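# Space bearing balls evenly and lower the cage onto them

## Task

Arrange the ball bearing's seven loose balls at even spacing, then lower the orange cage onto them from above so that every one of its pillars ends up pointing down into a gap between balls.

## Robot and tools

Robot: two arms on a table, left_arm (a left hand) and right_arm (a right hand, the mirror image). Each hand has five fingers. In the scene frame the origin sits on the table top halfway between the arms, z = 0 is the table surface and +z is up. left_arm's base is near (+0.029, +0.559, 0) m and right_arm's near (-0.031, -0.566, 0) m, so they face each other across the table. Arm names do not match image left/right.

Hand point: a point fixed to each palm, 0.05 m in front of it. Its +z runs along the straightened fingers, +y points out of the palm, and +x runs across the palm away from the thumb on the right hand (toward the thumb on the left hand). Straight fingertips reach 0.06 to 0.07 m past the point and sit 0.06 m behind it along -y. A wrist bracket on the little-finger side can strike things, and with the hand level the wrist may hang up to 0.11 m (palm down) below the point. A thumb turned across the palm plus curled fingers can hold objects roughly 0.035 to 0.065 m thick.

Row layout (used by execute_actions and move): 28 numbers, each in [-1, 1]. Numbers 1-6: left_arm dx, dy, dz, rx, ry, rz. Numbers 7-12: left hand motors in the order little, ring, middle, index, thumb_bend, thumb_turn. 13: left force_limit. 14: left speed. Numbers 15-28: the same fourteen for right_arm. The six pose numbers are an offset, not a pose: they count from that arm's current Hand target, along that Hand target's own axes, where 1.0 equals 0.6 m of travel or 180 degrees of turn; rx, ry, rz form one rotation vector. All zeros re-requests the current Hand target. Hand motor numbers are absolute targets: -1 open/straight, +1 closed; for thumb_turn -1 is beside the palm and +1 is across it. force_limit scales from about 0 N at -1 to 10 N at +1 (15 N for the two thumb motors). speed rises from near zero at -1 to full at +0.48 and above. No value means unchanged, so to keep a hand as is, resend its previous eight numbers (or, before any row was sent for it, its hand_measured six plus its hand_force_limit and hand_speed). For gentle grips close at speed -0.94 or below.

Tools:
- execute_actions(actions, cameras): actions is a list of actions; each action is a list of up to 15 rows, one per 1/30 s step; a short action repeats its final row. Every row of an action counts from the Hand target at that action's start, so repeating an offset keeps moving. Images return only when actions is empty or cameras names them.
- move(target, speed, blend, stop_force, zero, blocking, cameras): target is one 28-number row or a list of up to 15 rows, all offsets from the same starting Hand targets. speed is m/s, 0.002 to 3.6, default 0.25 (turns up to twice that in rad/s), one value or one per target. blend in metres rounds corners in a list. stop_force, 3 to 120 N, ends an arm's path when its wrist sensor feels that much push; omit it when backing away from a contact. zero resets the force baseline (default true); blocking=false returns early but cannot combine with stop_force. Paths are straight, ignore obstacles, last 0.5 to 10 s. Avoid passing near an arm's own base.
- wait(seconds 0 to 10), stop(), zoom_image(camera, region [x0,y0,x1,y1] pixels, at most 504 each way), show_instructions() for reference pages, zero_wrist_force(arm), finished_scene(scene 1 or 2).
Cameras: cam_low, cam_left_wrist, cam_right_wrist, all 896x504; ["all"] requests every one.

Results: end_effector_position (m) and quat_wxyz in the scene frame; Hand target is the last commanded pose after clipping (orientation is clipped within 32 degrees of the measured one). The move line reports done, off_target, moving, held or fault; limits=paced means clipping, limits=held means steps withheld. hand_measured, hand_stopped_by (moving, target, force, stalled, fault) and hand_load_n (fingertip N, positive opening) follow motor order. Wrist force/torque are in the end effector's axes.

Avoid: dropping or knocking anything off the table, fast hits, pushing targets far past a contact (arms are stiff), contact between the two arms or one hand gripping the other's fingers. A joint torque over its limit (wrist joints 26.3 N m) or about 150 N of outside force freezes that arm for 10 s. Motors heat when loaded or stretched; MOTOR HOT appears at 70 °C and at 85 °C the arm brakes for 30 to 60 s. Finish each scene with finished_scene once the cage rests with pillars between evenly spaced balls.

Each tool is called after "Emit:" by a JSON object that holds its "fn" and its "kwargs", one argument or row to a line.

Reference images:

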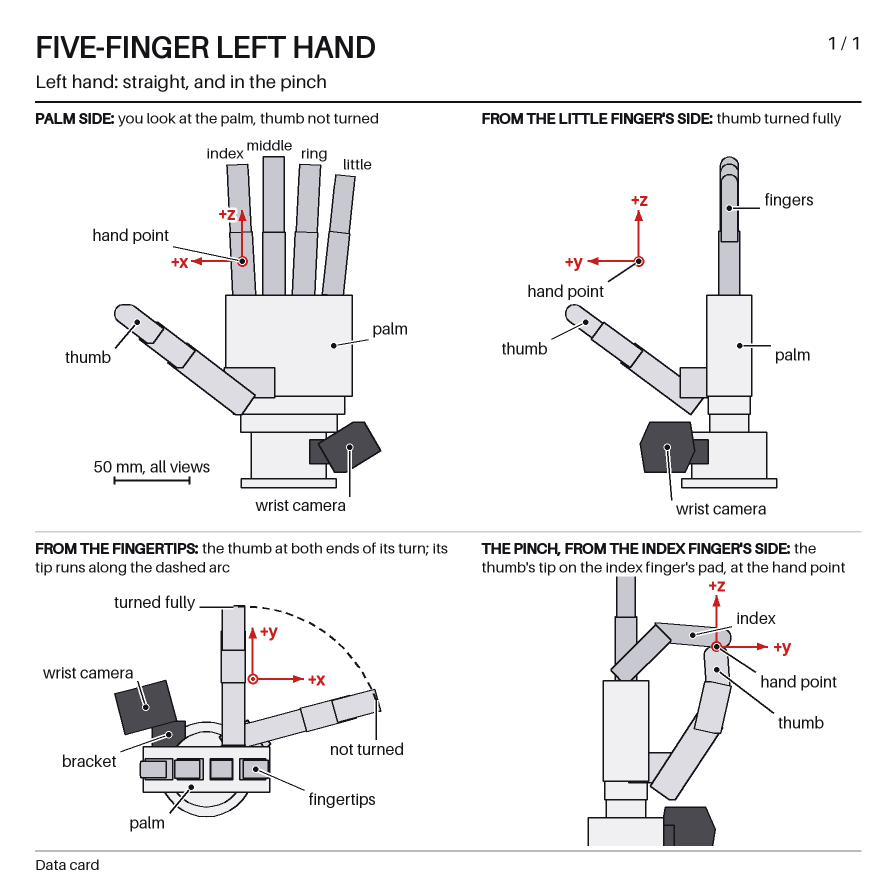

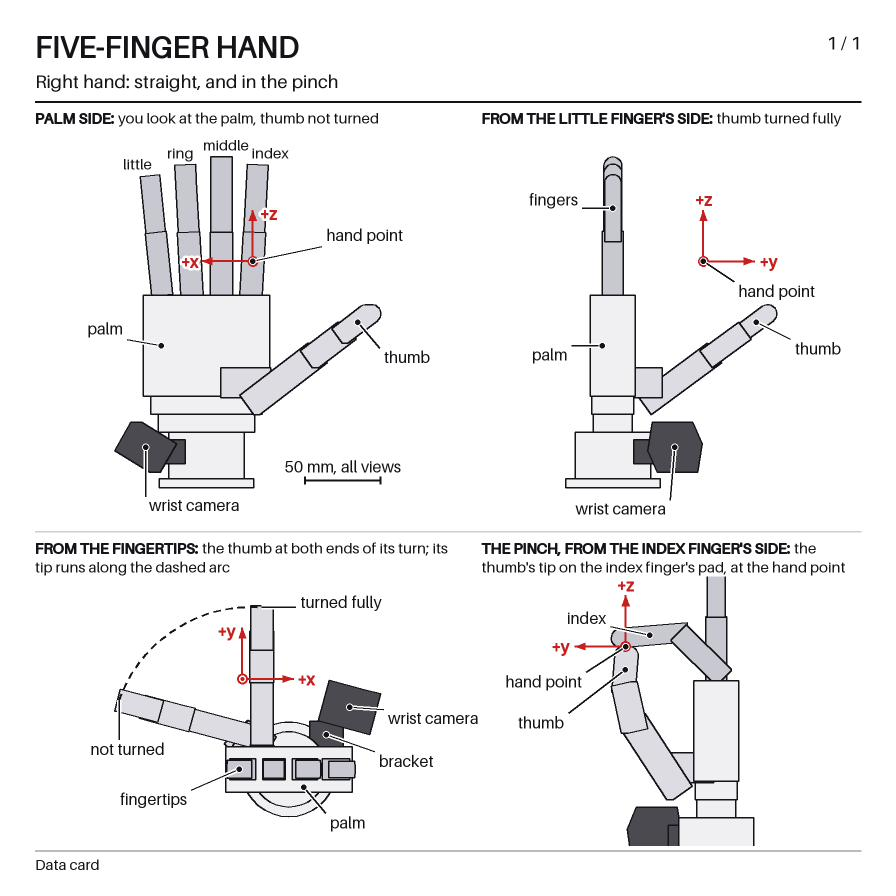

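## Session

Emit:
{"fn": "execute_actions", "kwargs": {
  "actions": []
}}

Scene clock: 0.00 s.
left_arm: end_effector_position=(+0.1659, +0.3065, +0.4786) hand_measured=(-1.000, -1.000, -1.000, -1.000, -1.000, -1.000) hand_load_n=(+0.0, +0.0, +0.0, +0.0, +0.0, +0.0) hand_stopped_by=(target, target, target, target, target, target) hand_force_limit=0.00 hand_speed=-0.80 end_effector_quat_wxyz=(-0.012, +0.946, -0.324, +0.010) | right_arm: end_effector_position=(+0.0886, -0.3124, +0.4815) hand_measured=(-1.000, -1.000, -1.000, -1.000, -1.000, -1.000) hand_load_n=(+0.0, +0.0, +0.0, +0.0, +0.0, +0.0) hand_stopped_by=(target, target, target, target, target, target) hand_force_limit=0.00 hand_speed=-0.80 end_effector_quat_wxyz=(-0.004, -0.333, +0.943, -0.011)
Joint positions: left_arm=[4.332 -1.415 -1.335 1.198 -1.595 1.9] | right_arm=[-1.201 -1.733 1.34 1.974 1.593 -1.885]
Joint velocities: within noise
Joint torques (N m): no reading
Motor temperatures (°C): left_arm=[26 28 25 36 31 34] | right_arm=[26 28 26 31 35 35]
Wrist force (N): no reading
Wrist torque (N m): no reading
Wrist force, peak (N): no reading
Hand target: left_arm +0.1659, +0.3065, +0.4786; -0.012, +0.946, -0.324, +0.010 | right_arm +0.0886, -0.3124, +0.4815; -0.004, -0.333, +0.943, -0.011
camera_calibration:
cam_left_wrist: T_world_to_cam=[[0.793205, 0.607518, 0.0418118, -0.34533], [0.491445, -0.679175, 0.545163, -0.140758], [0.359594, -0.411878, -0.837287, 0.58028], [0, 0, 0, 1]] pos_world=[0.134427, 0.353199, 0.577035]
cam_right_wrist: T_world_to_cam=[[-0.826449, 0.562964, -0.00732602, 0.250707], [0.472782, 0.701007, 0.533915, -0.0918026], [0.305711, 0.43779, -0.845506, 0.629867], [0, 0, 0, 1]] pos_world=[0.0580421, -0.352535, 0.583408]

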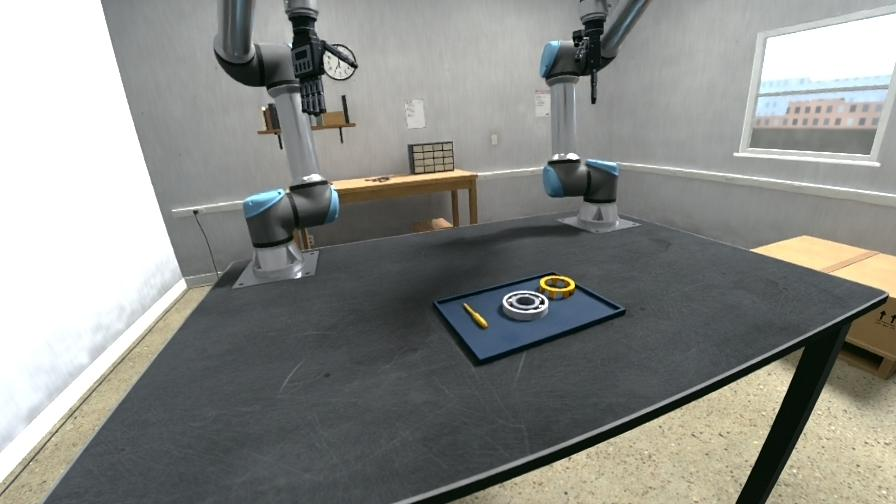

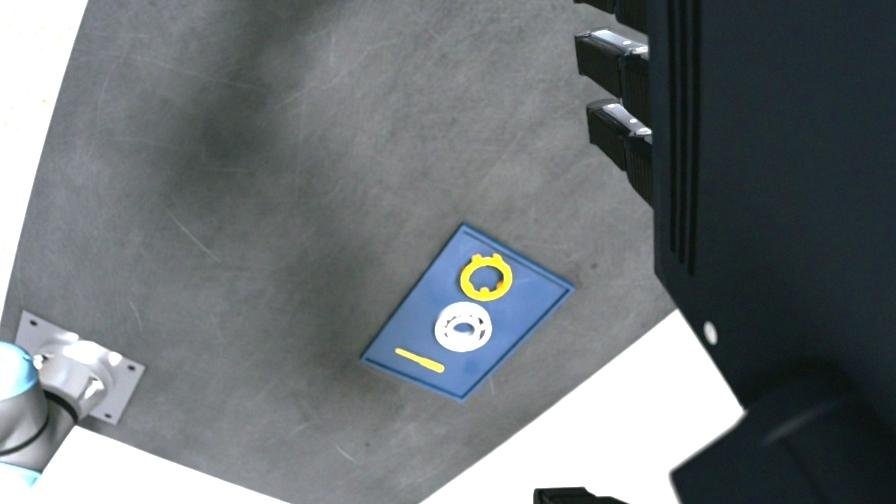

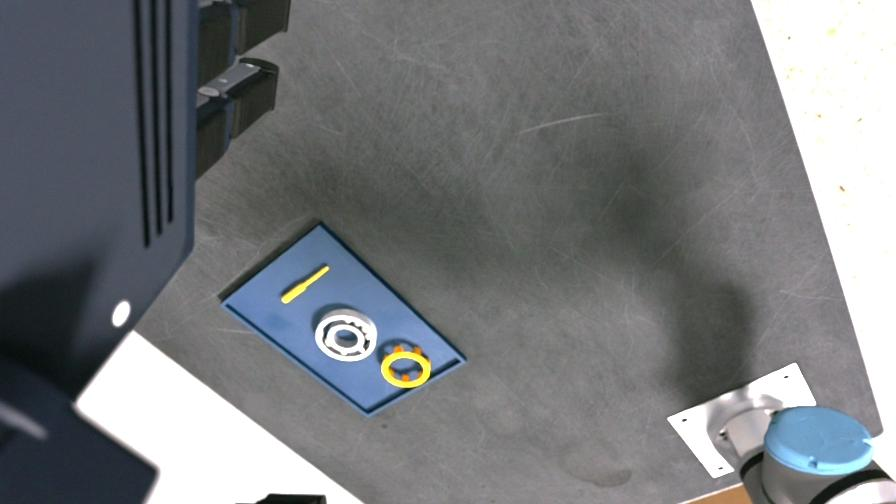

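Emit:
{"fn": "zoom_image", "kwargs": {
  "camera": "cam_left_wrist",
  "region": [420, 240, 530, 370]
}}

Emit:
{"fn": "zoom_image", "kwargs": {
  "camera": "cam_right_wrist",
  "region": [300, 290, 450, 400]
}}

Emit:
{"fn": "zoom_image", "kwargs": {
  "camera": "cam_low",
  "region": [490, 270, 590, 330]
}}

Emit:
{"fn": "zoom_image", "kwargs": {
  "camera": "cam_left_wrist",
  "region": [350, 210, 590, 410]
}}

Emit:
{"fn": "zoom_image", "kwargs": {
  "camera": "cam_right_wrist",
  "region": [210, 215, 480, 420]
}}

Scaled by 3.877.

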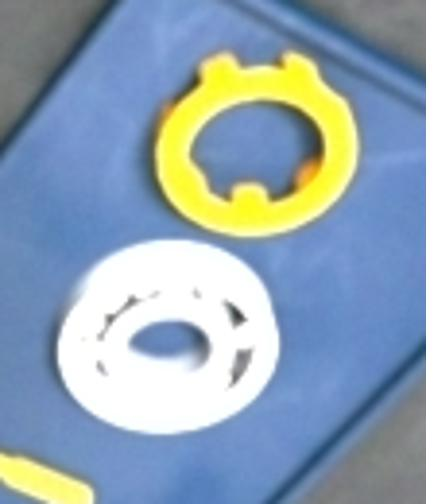

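Scaled by 3.360.

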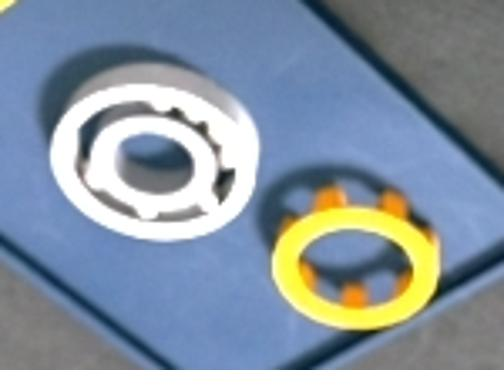

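Scaled by 5.040.

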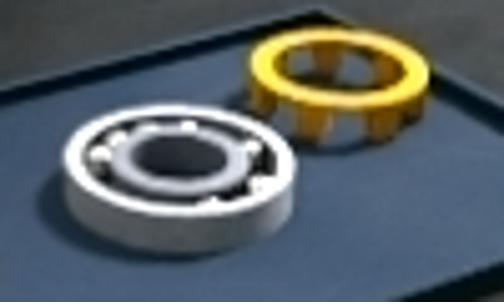

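Scaled by 2.100.

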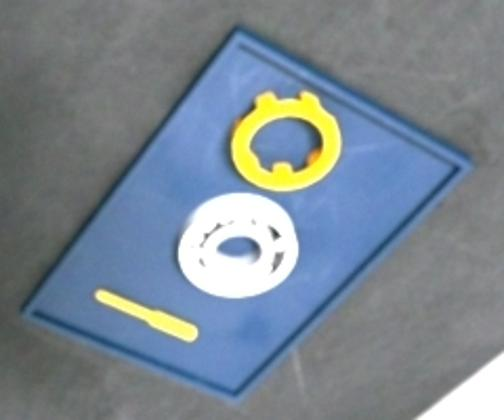

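Scaled by 1.867.

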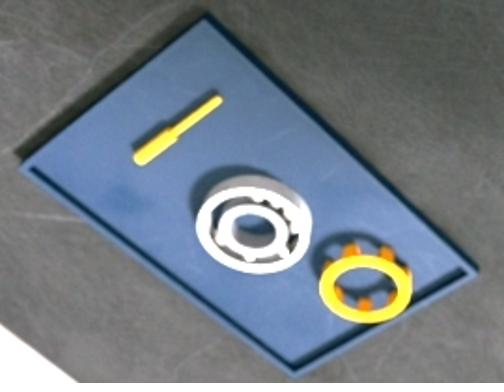

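Emit:
{"fn": "move", "kwargs": {
  "target": [0.5357,0.0992,0.4637,0,0,0,-1,-1,-1,-1,-1,-1,0,-0.8,-0.6865,-0.1885,0.5795,0.2348,-0.4709,-0.7156,1,1,-0.1,-0.1,-0.4,1,0,-0.5],
  "speed": 0.4,
  "cameras": ["all"]
}}

Scene clock: 5.80 s.
left_arm: end_effector_position=(+0.3907, +0.0673, +0.2020) hand_measured=(-1.000, -1.000, -1.000, -1.000, -1.000, -1.000) hand_load_n=(+0.0, +0.0, +0.0, +0.0, +0.0, +0.0) hand_stopped_by=(target, target, target, target, target, target) hand_force_limit=0.00 hand_speed=-0.80 end_effector_quat_wxyz=(-0.012, +0.946, -0.324, +0.010) | right_arm: end_effector_position=(+0.4796, -0.1498, +0.1294) hand_measured=(+1.000, +1.000, -0.100, -0.100, -0.400, +1.000) hand_load_n=(+0.5, +0.0, +0.0, +0.0, +0.0, +0.0) hand_stopped_by=(target, target, target, target, target, target) hand_force_limit=0.00 hand_speed=-0.50 end_effector_quat_wxyz=(-0.569, +0.813, +0.101, +0.070)
Joint positions: left_arm=[4.038 -2.227 -1.029 1.696 -1.6 1.606] | right_arm=[-1.435 -0.831 1.268 0.791 0.372 -4.591]
Joint torques (N m): left_arm=[8.47 49.89 7.5 -4.25 -0.95 2.31] | right_arm=[-8.51 -39.15 -21.88 3.39 -2.11 -1.76]
Wrist force (N): left_arm=[0.1 0.2 0.2] | right_arm=[-0.4 0.6 0.4]
Wrist torque (N m): left_arm=[0.02 0.01 0.08] | right_arm=[-0.03 0.11 -0.04]
Wrist force, peak (N): left_arm=[0.7 0.3 0.3] | right_arm=[0.2 1.5 0.9]
Hand target: left_arm +0.3908, +0.0673, +0.2020; -0.012, +0.946, -0.324, +0.010 | right_arm +0.4797, -0.1498, +0.1294; -0.569, +0.813, +0.100, +0.070
Off the commanded pose: left_arm 0.000 m, 0 deg | right_arm 0.000 m, 0 deg.
move: done
camera_calibration:
cam_left_wrist: T_world_to_cam=[[0.793225, 0.607495, 0.0417583, -0.366687], [0.491424, -0.679145, 0.54522, -0.262983], [0.359579, -0.411961, -0.837252, 0.169291], [0, 0, 0, 1]] pos_world=[0.359227, 0.113898, 0.300435]
cam_right_wrist: T_world_to_cam=[[0.512443, -0.298613, -0.805129, -0.188185], [-0.717511, -0.66401, -0.210403, 0.260038], [-0.471784, 0.685508, -0.554525, 0.513784], [0, 0, 0, 1]] pos_world=[0.525409, -0.23573, 0.188105]

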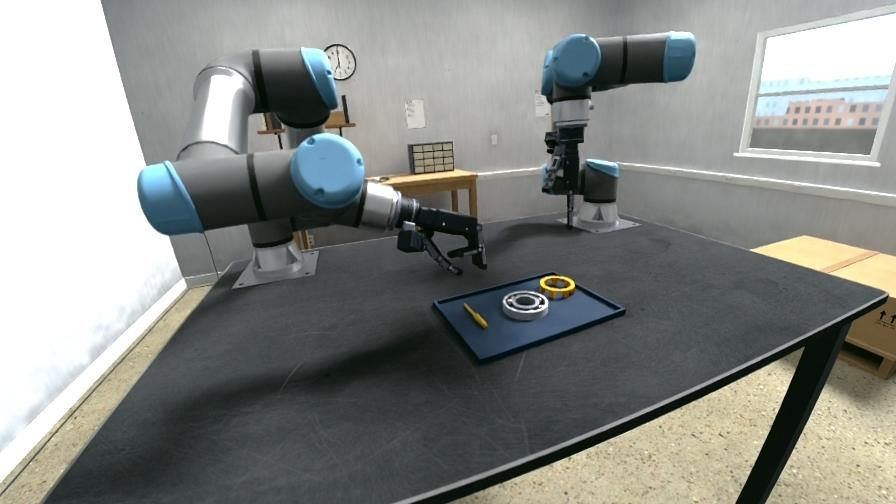

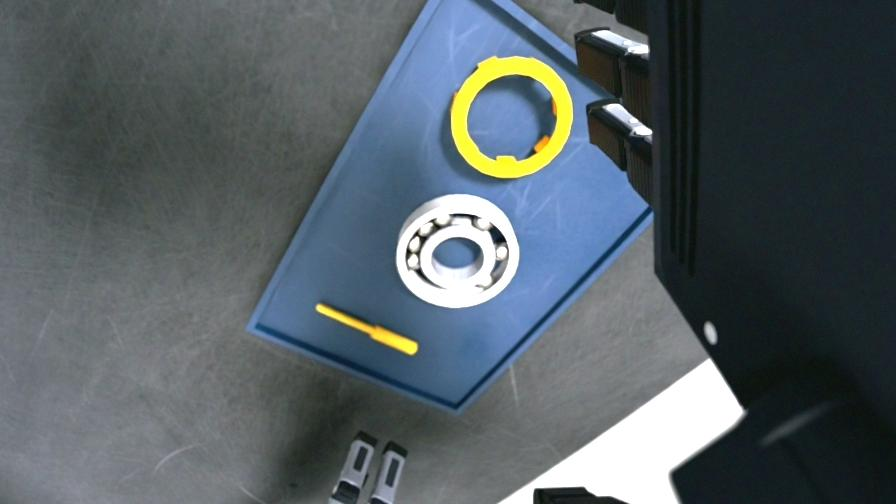

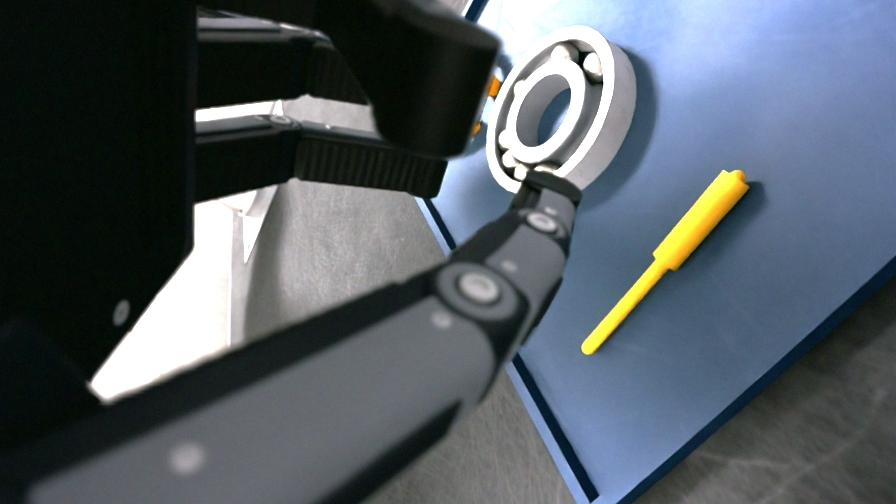

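Emit:
{"fn": "move", "kwargs": {
  "target": [0,0,0,0,0,0,-1,-1,-1,-1,-1,-1,0,-0.8,-0.0241,0.1030,0.0719,0,0,0,1,1,-0.1,-0.1,-0.4,1,0,-0.5],
  "speed": 0.12,
  "cameras": ["all"]
}}

Emit:
{"fn": "zoom_image", "kwargs": {
  "camera": "cam_left_wrist",
  "region": [290, 280, 450, 420]
}}

Emit:
{"fn": "zoom_image", "kwargs": {
  "camera": "cam_low",
  "region": [430, 260, 540, 340]
}}

Emit:
{"fn": "zoom_image", "kwargs": {
  "camera": "cam_left_wrist",
  "region": [388, 185, 528, 315]
}}

Scene clock: 7.63 s.
left_arm: end_effector_position=(+0.3908, +0.0673, +0.2020) hand_measured=(-1.000, -1.000, -1.000, -1.000, -1.000, -1.000) hand_load_n=(+0.0, +0.0, +0.0, +0.0, +0.0, +0.0) hand_stopped_by=(target, target, target, target, target, target) hand_force_limit=0.00 hand_speed=-0.80 end_effector_quat_wxyz=(-0.012, +0.946, -0.324, +0.010) | right_arm: end_effector_position=(+0.4805, -0.1309, +0.0550) hand_measured=(+1.000, +1.000, -0.100, -0.100, -0.400, +1.000) hand_load_n=(+0.0, +0.0, +0.0, +0.0, +0.0, +0.0) hand_stopped_by=(target, target, target, target, target, target) hand_force_limit=0.00 hand_speed=-0.50 end_effector_quat_wxyz=(-0.569, +0.813, +0.100, +0.070)
Joint positions: left_arm=[4.038 -2.227 -1.029 1.696 -1.6 1.606] | right_arm=[-1.401 -0.741 1.294 0.596 0.385 -4.507]
Joint torques (N m): left_arm=[8.16 55.31 6.17 -3.95 0.55 2.38] | right_arm=[-11.14 -51.17 -20.9 1.24 -2.94 -1.76]
Wrist force (N): left_arm=[-0.1 0.2 0.2] | right_arm=[-0.5 0.8 0.3]
Wrist torque (N m): left_arm=[0.01 0.02 0.07] | right_arm=[0.00 0.12 0.03]
Wrist force, peak (N): left_arm=[0.2 0.5 0.1] | right_arm=[-0.8 2.0 1.2]
Hand target: left_arm +0.3908, +0.0673, +0.2020; -0.012, +0.946, -0.324, +0.010 | right_arm +0.4806, -0.1310, +0.0550; -0.569, +0.813, +0.100, +0.070
Off the commanded pose: left_arm 0.000 m, 0 deg | right_arm 0.000 m, 0 deg.
move: done
camera_calibration:
cam_left_wrist: T_world_to_cam=[[0.793205, 0.607518, 0.0418118, -0.366698], [0.491445, -0.679175, 0.545163, -0.26297], [0.359594, -0.411878, -0.837287, 0.169287], [0, 0, 0, 1]] pos_world=[0.359227, 0.113899, 0.300435]
cam_right_wrist: T_world_to_cam=[[0.512108, -0.298629, -0.805336, -0.242817], [-0.717612, -0.663994, -0.210107, 0.257516], [-0.471994, 0.685517, -0.554336, 0.4601], [0, 0, 0, 1]] pos_world=[0.526309, -0.21693, 0.113607]

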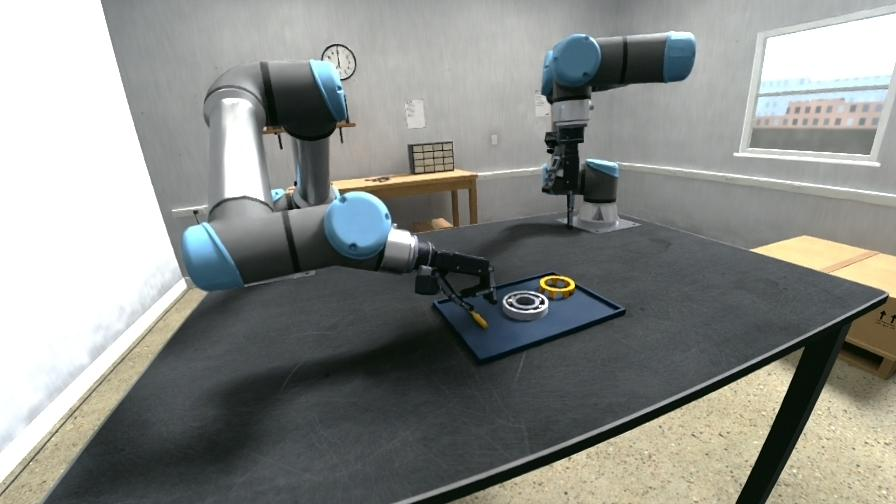

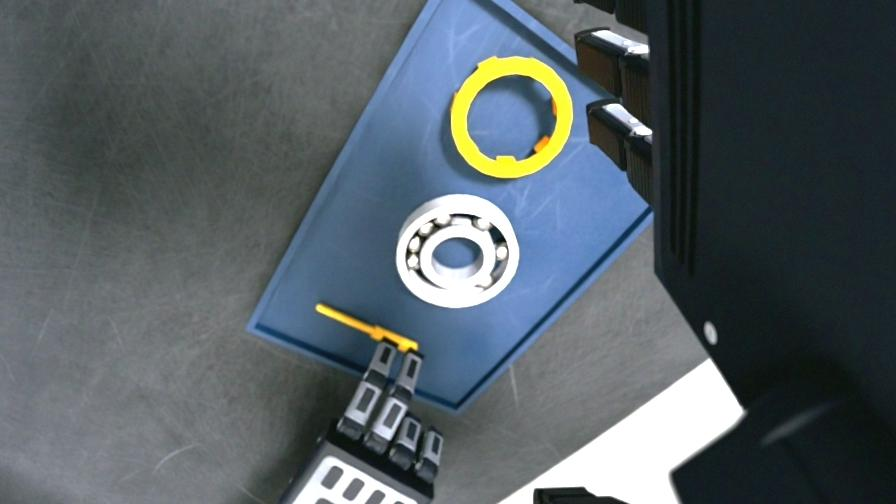

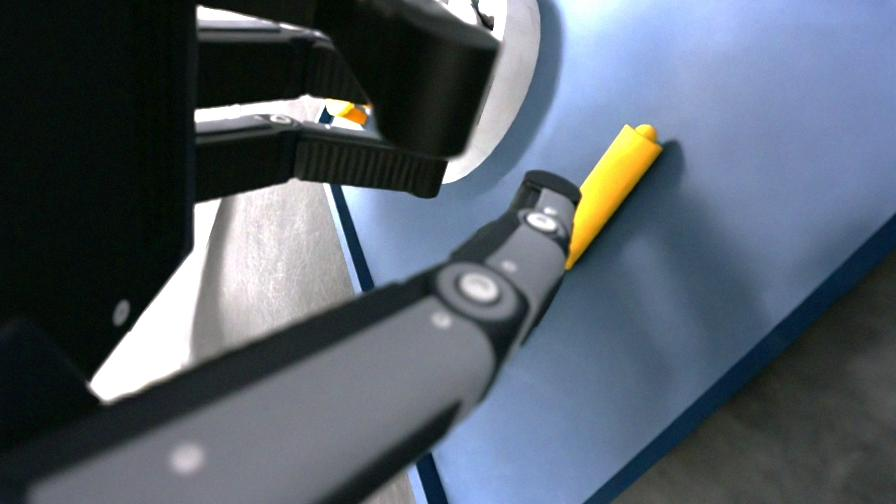

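Scaled by 3.150.

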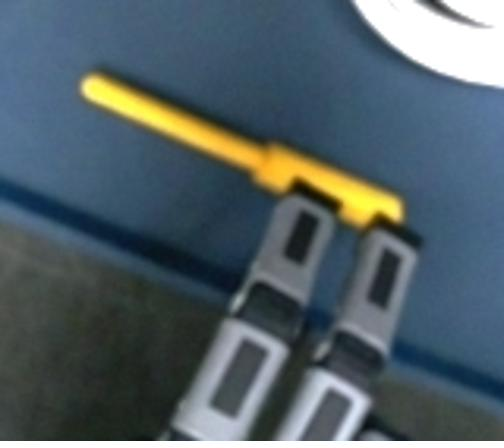

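Scaled by 4.582.

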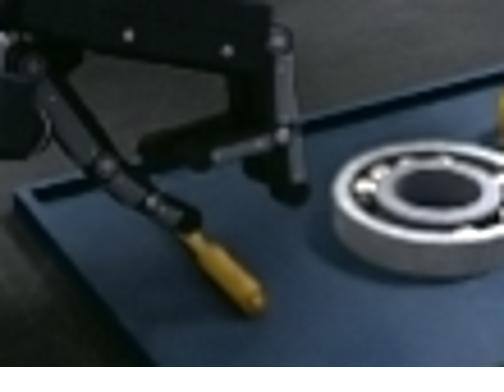

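Scaled by 3.600.

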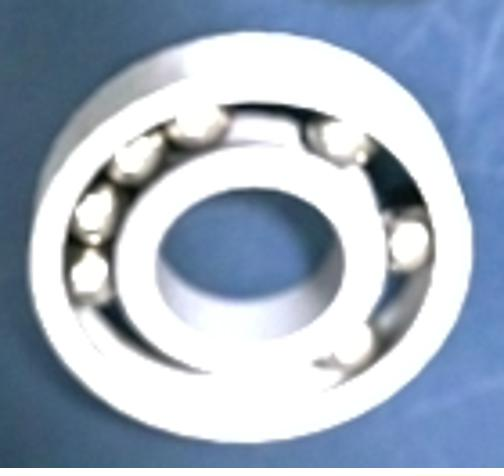

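Emit:
{"fn": "move", "kwargs": {
  "target": [0,0,0,0,0,0,-1,-1,-1,-1,-1,-1,0,-0.8,0.0022,0.0421,0.0111,0,0,0,1,1,-0.1,-0.1,-0.4,1,0,-0.5],
  "speed": 0.06,
  "cameras": []
}}

Emit:
{"fn": "move", "kwargs": {
  "target": [0,0,0,0,0,0,-1,-1,-1,-1,-1,-1,0,-0.8,-0.00436,0.01748,0.00656,0,0,0,1,1,-0.1,-0.1,-0.4,1,0,-0.5],
  "speed": 0.012,
  "stop_force": 3,
  "cameras": ["all"]
}}

Emit:
{"fn": "zoom_image", "kwargs": {
  "camera": "cam_left_wrist",
  "region": [290, 280, 450, 420]
}}

Emit:
{"fn": "zoom_image", "kwargs": {
  "camera": "cam_low",
  "region": [430, 260, 540, 340]
}}

Scene clock: 8.83 s.
left_arm: end_effector_position=(+0.3908, +0.0673, +0.2020) hand_measured=(-1.000, -1.000, -1.000, -1.000, -1.000, -1.000) hand_load_n=(+0.0, +0.0, +0.0, +0.0, +0.0, +0.0) hand_stopped_by=(target, target, target, target, target, target) hand_force_limit=0.00 hand_speed=-0.80 end_effector_quat_wxyz=(-0.012, +0.946, -0.324, +0.010) | right_arm: end_effector_position=(+0.4882, -0.1330, +0.0299) hand_measured=(+1.000, +1.000, -0.100, -0.100, -0.400, +1.000) hand_load_n=(+0.5, +0.0, +0.0, +0.0, +0.0, +0.0) hand_stopped_by=(target, target, target, target, target, target) hand_force_limit=0.00 hand_speed=-0.50 end_effector_quat_wxyz=(-0.569, +0.813, +0.101, +0.070) end_effector_velocity=(-0.001, +0.000, +0.003) end_effector_angular_velocity=(-0.001, +0.000, +0.000)
Joint positions: left_arm=[4.038 -2.227 -1.029 1.696 -1.6 1.606] | right_arm=[-1.407 -0.692 1.278 0.577 0.382 -4.521]
Joint velocities: left_arm=[within noise] | right_arm=[0 -0.006 0.001 0.004 0.002 0]
Joint torques (N m): left_arm=[8.49 55.32 7.28 -3.76 0.97 2.46] | right_arm=[0.02 -58.61 -6.97 2.82 -1.94 1.47]
Wrist force (N): left_arm=[0.2 0.1 0.0] | right_arm=[-0.4 0.8 0.4]
Wrist torque (N m): left_arm=[0.02 -0.02 0.08] | right_arm=[-0.01 0.11 0.06]
Wrist force, peak (N): left_arm=[0.2 0.5 0.2] | right_arm=[-0.4 1.5 0.8]
Hand target: left_arm +0.3908, +0.0673, +0.2020; -0.012, +0.946, -0.324, +0.010 | right_arm +0.4880, -0.1330, +0.0300; -0.569, +0.813, +0.100, +0.070
Off the commanded pose: left_arm 0.000 m, 0 deg | right_arm 0.000 m, 0 deg.
move: done
No camera images: "cameras" was empty.

Scene clock: 10.63 s.
left_arm: end_effector_position=(+0.3908, +0.0673, +0.2020) hand_measured=(-1.000, -1.000, -1.000, -1.000, -1.000, -1.000) hand_load_n=(+0.0, +0.0, +0.0, +0.0, +0.0, +0.0) hand_stopped_by=(target, target, target, target, target, target) hand_force_limit=0.00 hand_speed=-0.80 end_effector_quat_wxyz=(-0.012, +0.946, -0.324, +0.010) | right_arm: end_effector_position=(+0.4880, -0.1330, +0.0217) hand_measured=(+1.000, +1.000, -0.100, -0.100, -0.400, +1.000) hand_load_n=(+0.0, +0.0, +0.0, +0.0, -2.5, -1.0) hand_stopped_by=(target, target, target, target, target, target) hand_force_limit=0.00 hand_speed=-0.50 end_effector_quat_wxyz=(-0.569, +0.813, +0.100, +0.070)
Joint positions: left_arm=[4.038 -2.227 -1.029 1.696 -1.6 1.606] | right_arm=[-1.407 -0.681 1.281 0.563 0.382 -4.521]
Joint torques (N m): left_arm=[7.87 55.43 6.78 -3.32 0.98 2.37] | right_arm=[7.39 -57.19 -20.87 2.99 0.23 1.15]
Wrist force (N): left_arm=[0.1 0.1 0.0] | right_arm=[0.1 -2.4 -1.3]
Wrist torque (N m): left_arm=[0.01 -0.01 0.09] | right_arm=[-0.17 0.13 0.00]
Wrist force, peak (N): left_arm=[0.3 0.4 0.0] | right_arm=[0.4 -5.6 -4.1]
Hand target: left_arm +0.3908, +0.0673, +0.2020; -0.012, +0.946, -0.324, +0.010 | right_arm +0.4880, -0.1330, +0.0217; -0.569, +0.813, +0.100, +0.070 (not the last commanded pose)
Off the commanded pose: left_arm 0.000 m, 0 deg | right_arm 0.003 m, 0 deg.
move: contact (right_arm)
camera_calibration:
cam_left_wrist: T_world_to_cam=[[0.793205, 0.607518, 0.0418118, -0.366698], [0.491445, -0.679175, 0.545163, -0.26297], [0.359594, -0.411878, -0.837287, 0.169287], [0, 0, 0, 1]] pos_world=[0.359227, 0.113899, 0.300435]
cam_right_wrist: T_world_to_cam=[[0.512333, -0.298592, -0.805207, -0.274145], [-0.717594, -0.663926, -0.210385, 0.254555], [-0.471778, 0.685598, -0.554419, 0.446584], [0, 0, 0, 1]] pos_world=[0.533809, -0.21903, 0.0804056]

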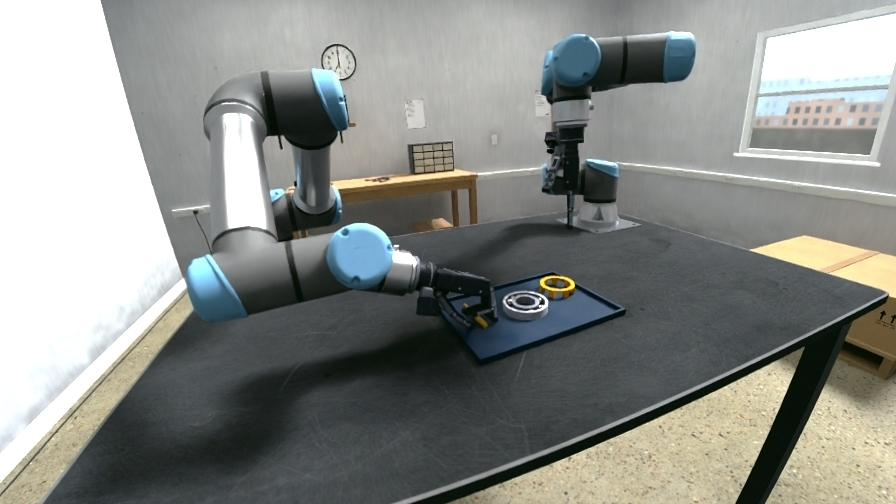

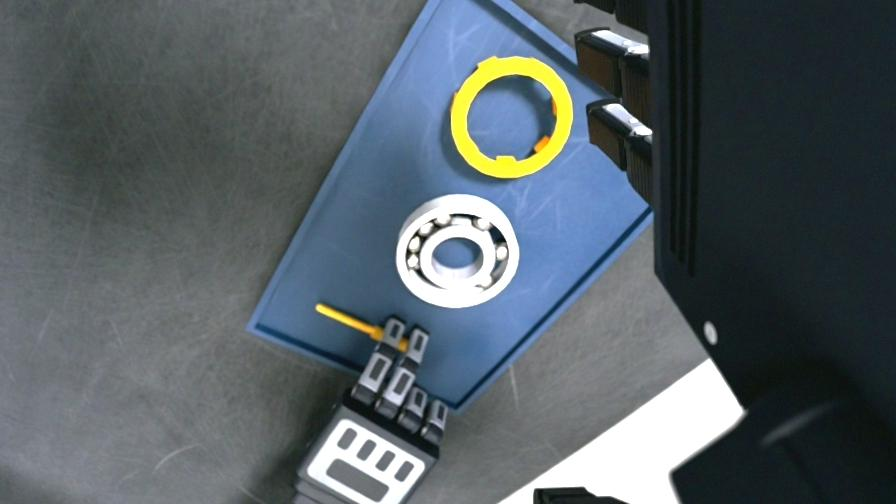

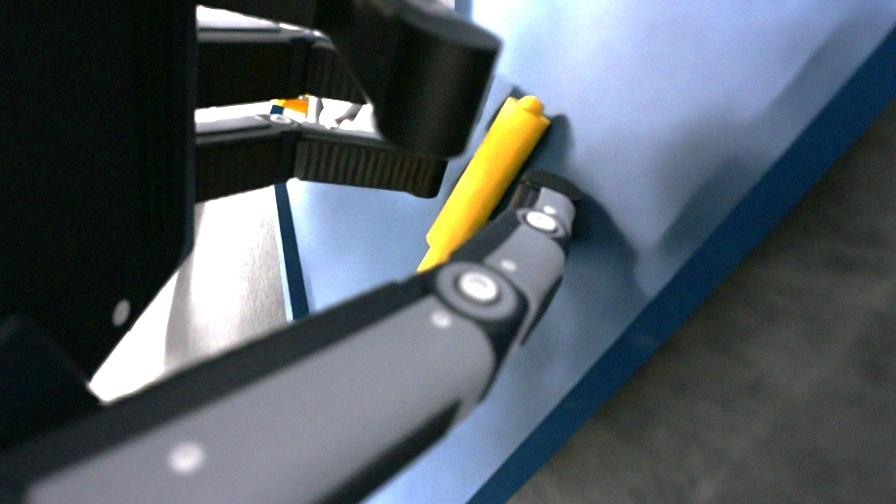

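Scaled by 3.150.

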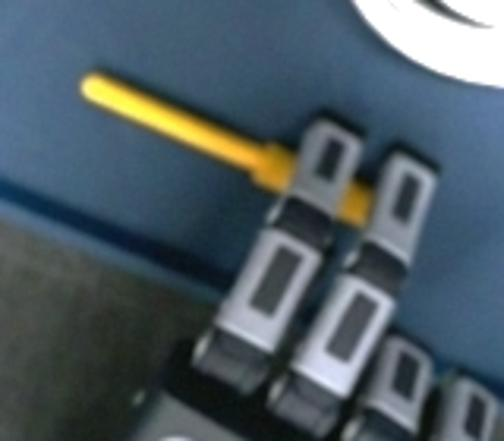

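Scaled by 4.582.

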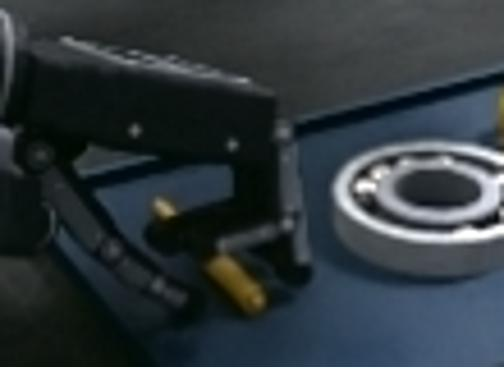

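Emit:
{"fn": "move", "kwargs": {
  "target": [
    [0,0,0,0,0,0,-1,-1,-1,-1,-1,-1,0,-0.8,0.00008,-0.0003,-0.00012,0,0,0,1,1,-0.1,-0.1,-0.4,1,0,-0.5],
    [0,0,0,0,0,0,-1,-1,-1,-1,-1,-1,0,-0.8,0.00008,-0.0003,-0.00012,0,0,0,1,1,0.5,0.5,-0.4,1,-0.4,-0.9]
  ],
  "speed": 0.01,
  "cameras": ["all"]
}}

Emit:
{"fn": "zoom_image", "kwargs": {
  "camera": "cam_left_wrist",
  "region": [290, 280, 450, 420]
}}

Scene clock: 13.03 s.
left_arm: end_effector_position=(+0.3908, +0.0673, +0.2020) hand_measured=(-1.000, -1.000, -1.000, -1.000, -1.000, -1.000) hand_load_n=(-0.5, +0.0, +0.0, +0.0, +0.0, +0.0) hand_stopped_by=(target, target, target, target, target, target) hand_force_limit=0.00 hand_speed=-0.80 end_effector_quat_wxyz=(-0.012, +0.946, -0.324, +0.010) | right_arm: end_effector_position=(+0.4880, -0.1330, +0.0219) hand_measured=(+1.000, +1.000, +0.206, +0.244, -0.400, +1.000) hand_load_n=(+0.0, +0.0, +3.0, +3.0, +2.0, -2.0) hand_stopped_by=(target, target, force, force, target, target) hand_force_limit=-0.40 hand_speed=-0.90 end_effector_quat_wxyz=(-0.569, +0.813, +0.100, +0.070)
Joint positions: left_arm=[4.038 -2.227 -1.029 1.696 -1.6 1.606] | right_arm=[-1.407 -0.681 1.281 0.563 0.382 -4.521]
Joint torques (N m): left_arm=[8.46 55.1 7.29 -2.86 0.96 2.4] | right_arm=[1.1 -56.1 -19.9 2.51 -0.2 -1.45]
Wrist force (N): left_arm=[-0.1 0.2 0.1] | right_arm=[-0.3 -3.5 0.1]
Wrist torque (N m): left_arm=[0.03 0.02 0.07] | right_arm=[-0.15 0.11 0.00]
Wrist force, peak (N): left_arm=[0.1 0.4 0.0] | right_arm=[-0.4 -3.8 0.3]
Hand target: left_arm +0.3908, +0.0673, +0.2020; -0.012, +0.946, -0.324, +0.010 | right_arm +0.4880, -0.1330, +0.0219; -0.569, +0.813, +0.100, +0.070
Off the commanded pose: left_arm 0.000 m, 0 deg | right_arm 0.000 m, 0 deg.
move: done
camera_calibration:
cam_left_wrist: T_world_to_cam=[[0.793205, 0.607518, 0.0418118, -0.366698], [0.491445, -0.679175, 0.545163, -0.26297], [0.359594, -0.411878, -0.837287, 0.169287], [0, 0, 0, 1]] pos_world=[0.359227, 0.113899, 0.300435]
cam_right_wrist: T_world_to_cam=[[0.512333, -0.298592, -0.805207, -0.273984], [-0.717594, -0.663926, -0.210385, 0.254597], [-0.471778, 0.685598, -0.554419, 0.446695], [0, 0, 0, 1]] pos_world=[0.533809, -0.21903, 0.0806056]

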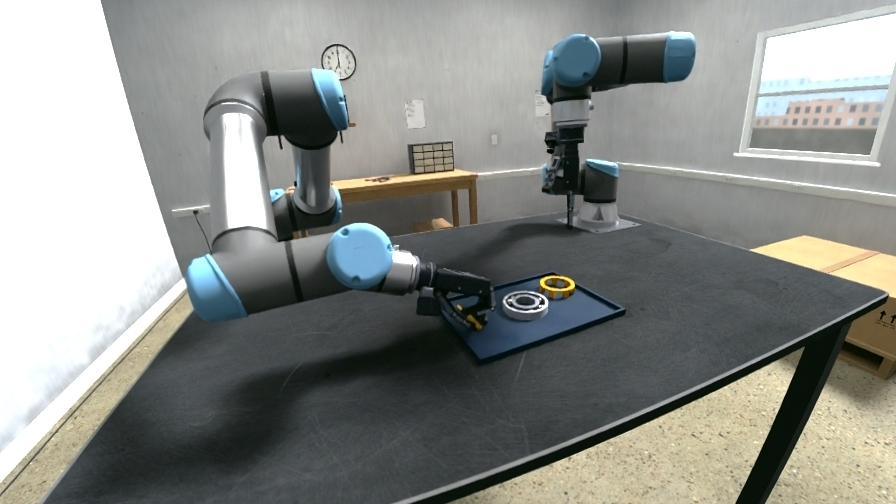

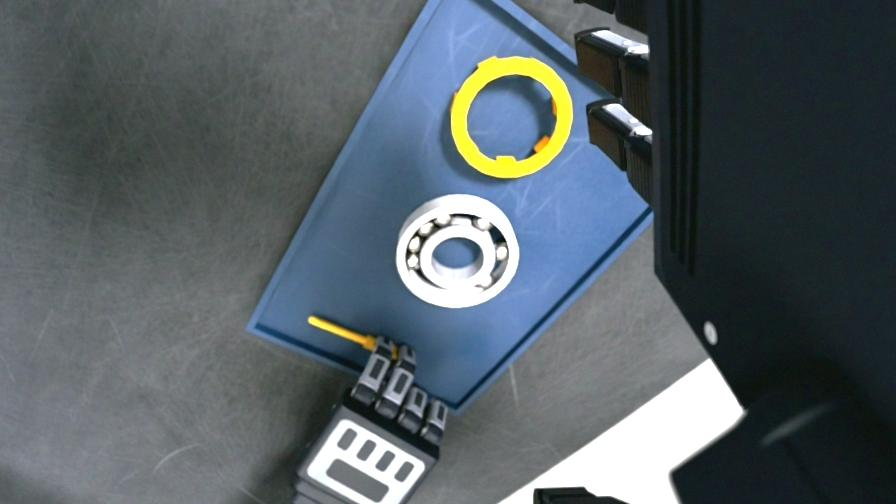

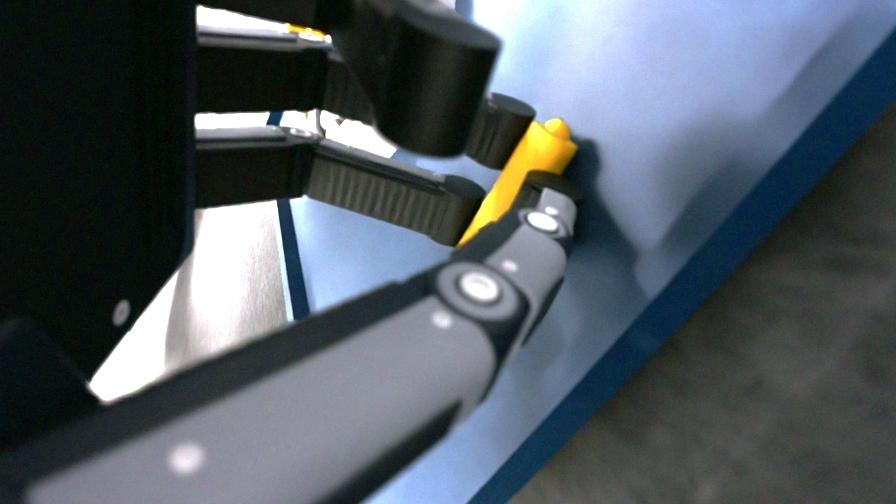

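Scaled by 3.150.

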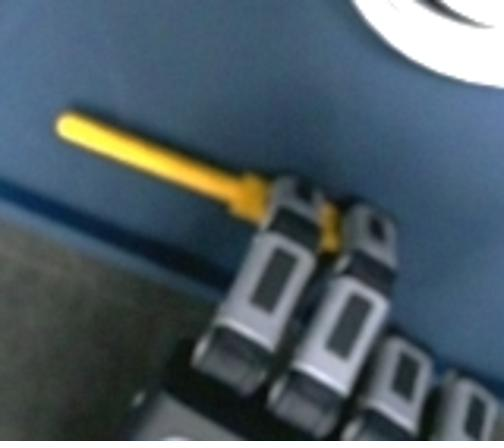

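Emit:
{"fn": "move", "kwargs": {
  "target": [
    [0,0,0,0,0,0,-1,-1,-1,-1,-1,-1,0,-0.8,0.00114,-0.00456,-0.00171,0,0,0,1,1,0.5,0.5,-0.4,1,-0.4,-0.9],
    [0,0,0,0,0,0,-1,-1,-1,-1,-1,-1,0,-0.8,0.00114,-0.00456,-0.00171,0,0,0,1,1,0.55,0.55,-0.4,1,0,-0.93],
    [0,0,0,0,0,0,-1,-1,-1,-1,-1,-1,0,-0.8,0.01515,-0.06079,-0.0228,0,0,0,1,1,0.55,0.55,-0.4,1,0,-0.93]
  ],
  "speed": [0.01, 0.01, 0.06],
  "cameras": ["all"]
}}

Emit:
{"fn": "zoom_image", "kwargs": {
  "camera": "cam_left_wrist",
  "region": [290, 280, 450, 420]
}}

Emit:
{"fn": "zoom_image", "kwargs": {
  "camera": "cam_low",
  "region": [430, 260, 540, 340]
}}

Scene clock: 15.30 s.
left_arm: end_effector_position=(+0.3908, +0.0673, +0.2020) hand_measured=(-1.000, -1.000, -1.000, -1.000, -1.000, -1.000) hand_load_n=(+0.5, +0.0, +0.0, +0.0, +0.0, +0.5) hand_stopped_by=(target, target, target, target, target, target) hand_force_limit=0.00 hand_speed=-0.80 end_effector_quat_wxyz=(-0.012, +0.946, -0.324, +0.010) | right_arm: end_effector_position=(+0.4881, -0.1330, +0.0621) hand_measured=(+1.000, +1.000, +0.224, +0.274, -0.402, +1.000) hand_load_n=(+0.0, +0.0, +5.5, +5.5, +14.0, -2.0) hand_stopped_by=(target, target, force, force, target, target) hand_force_limit=0.00 hand_speed=-0.93 end_effector_quat_wxyz=(-0.569, +0.813, +0.101, +0.070)
Joint positions: left_arm=[4.038 -2.227 -1.029 1.696 -1.6 1.606] | right_arm=[-1.407 -0.734 1.264 0.632 0.382 -4.521]
Joint torques (N m): left_arm=[7.75 55.72 7.44 -2.34 0.95 2.35] | right_arm=[4.57 -32.65 -6.67 0.41 0.29 -1.9]
Wrist force (N): left_arm=[0.2 0.1 0.2] | right_arm=[-0.4 0.6 0.6]
Wrist torque (N m): left_arm=[-0.01 -0.02 0.09] | right_arm=[-0.05 0.10 0.00]
Wrist force, peak (N): left_arm=[-0.2 0.6 0.0] | right_arm=[-0.3 -3.6 0.4]
Hand target: left_arm +0.3908, +0.0673, +0.2020; -0.012, +0.946, -0.324, +0.010 | right_arm +0.4880, -0.1330, +0.0619; -0.569, +0.813, +0.100, +0.070
Off the commanded pose: left_arm 0.000 m, 0 deg | right_arm 0.000 m, 0 deg.
move: done
camera_calibration:
cam_left_wrist: T_world_to_cam=[[0.793205, 0.607518, 0.0418118, -0.366698], [0.491445, -0.679175, 0.545163, -0.26297], [0.359594, -0.411878, -0.837287, 0.169287], [0, 0, 0, 1]] pos_world=[0.359227, 0.113899, 0.300435]
cam_right_wrist: T_world_to_cam=[[0.512614, -0.298502, -0.805061, -0.241896], [-0.717534, -0.663882, -0.210727, 0.263124], [-0.471563, 0.685681, -0.5545, 0.468886], [0, 0, 0, 1]] pos_world=[0.533909, -0.21903, 0.120704]

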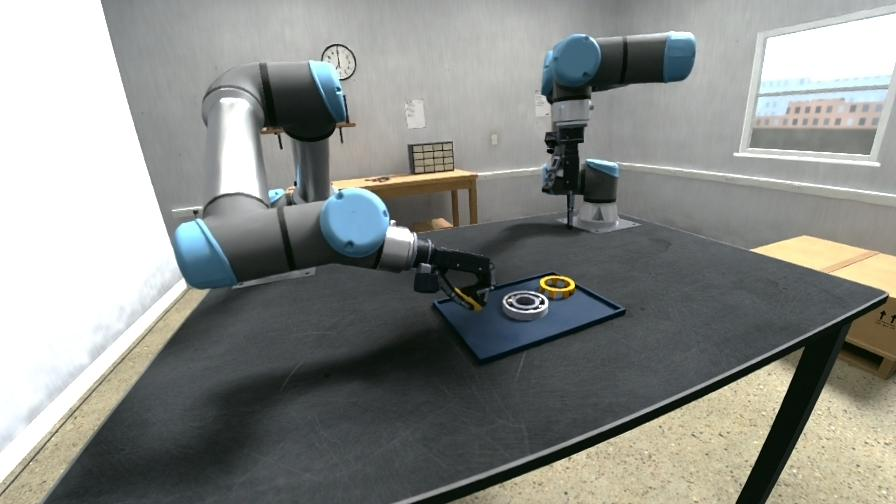

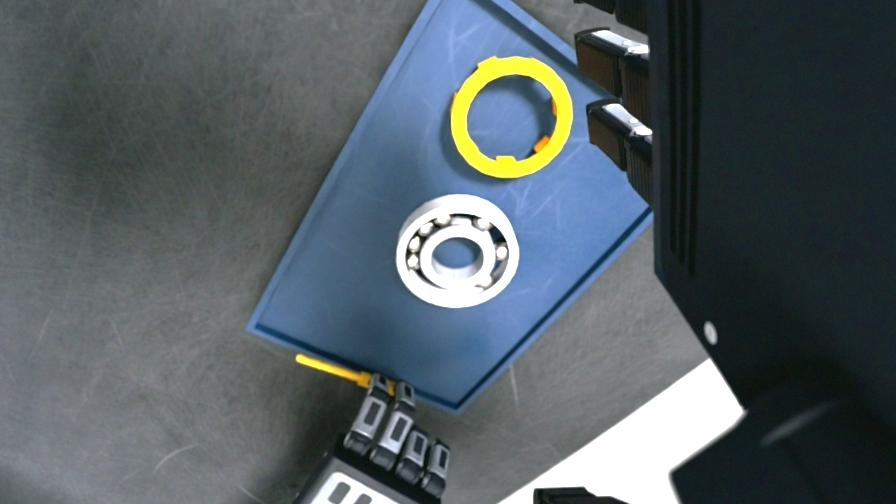

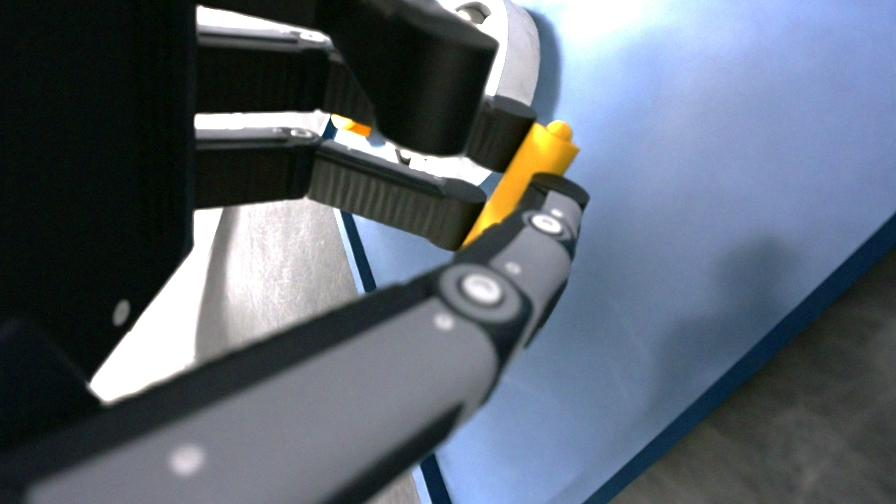

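Scaled by 3.150.

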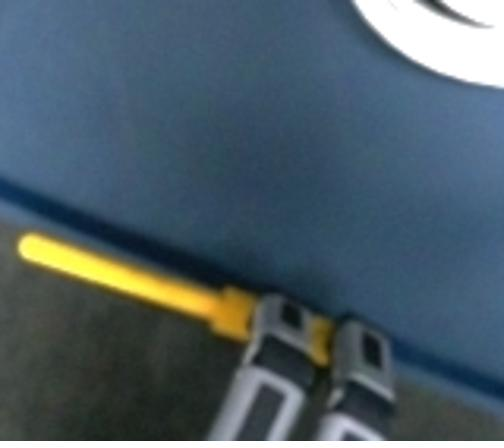

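Scaled by 4.582.

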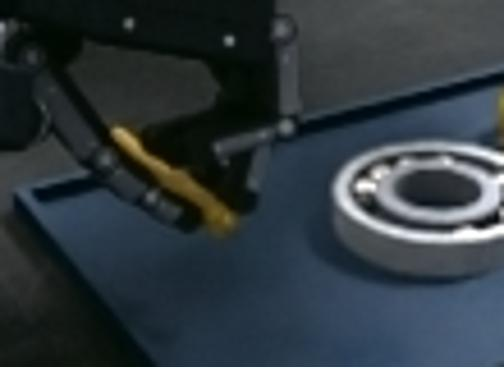

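Emit:
{"fn": "move", "kwargs": {
  "target": [0,0,0,0,0,0,-1,-1,-1,-1,-1,-1,0,-0.8,0.02273,-0.09118,-0.0342,-0.0207,0.0830,-0.2349,1,1,0.55,0.55,-0.4,1,0,-0.93],
  "speed": 0.3,
  "cameras": []
}}

Scene clock: 17.40 s.
left_arm: end_effector_position=(+0.3908, +0.0673, +0.2020) hand_measured=(-1.000, -1.000, -1.000, -1.000, -1.000, -1.000) hand_load_n=(+0.0, +0.0, +0.0, +0.0, +0.0, +0.0) hand_stopped_by=(target, target, target, target, target, target) hand_force_limit=0.00 hand_speed=-0.80 end_effector_quat_wxyz=(-0.012, +0.946, -0.324, +0.010) | right_arm: end_effector_position=(+0.4879, -0.1329, +0.1219) hand_measured=(+1.000, +1.000, +0.224, +0.274, -0.402, +1.000) hand_load_n=(+0.0, +0.0, +5.5, +5.0, +14.0, -2.0) hand_stopped_by=(target, target, force, force, target, target) hand_force_limit=0.00 hand_speed=-0.93 end_effector_quat_wxyz=(-0.488, +0.724, +0.311, +0.375)
Joint positions: left_arm=[4.038 -2.227 -1.029 1.696 -1.6 1.606] | right_arm=[-1.37 -1.117 1.716 -0.076 0.506 -4.669]
Joint torques (N m): left_arm=[7.36 55.79 7.61 -1.92 0.97 2.45] | right_arm=[-8.41 -24.16 -12.49 -0.94 -2.05 -1.25]
Wrist force (N): left_arm=[0.1 0.1 -0.1] | right_arm=[-1.0 0.7 0.4]
Wrist torque (N m): left_arm=[0.02 -0.01 0.08] | right_arm=[0.11 0.06 -0.17]
Wrist force, peak (N): left_arm=[0.3 0.4 0.0] | right_arm=[-0.1 1.5 0.8]
Hand target: left_arm +0.3908, +0.0673, +0.2020; -0.012, +0.946, -0.324, +0.010 | right_arm +0.4880, -0.1330, +0.1219; -0.488, +0.724, +0.311, +0.376
Off the commanded pose: left_arm 0.000 m, 0 deg | right_arm 0.000 m, 0 deg.
move: done
No camera images: "cameras" was empty.


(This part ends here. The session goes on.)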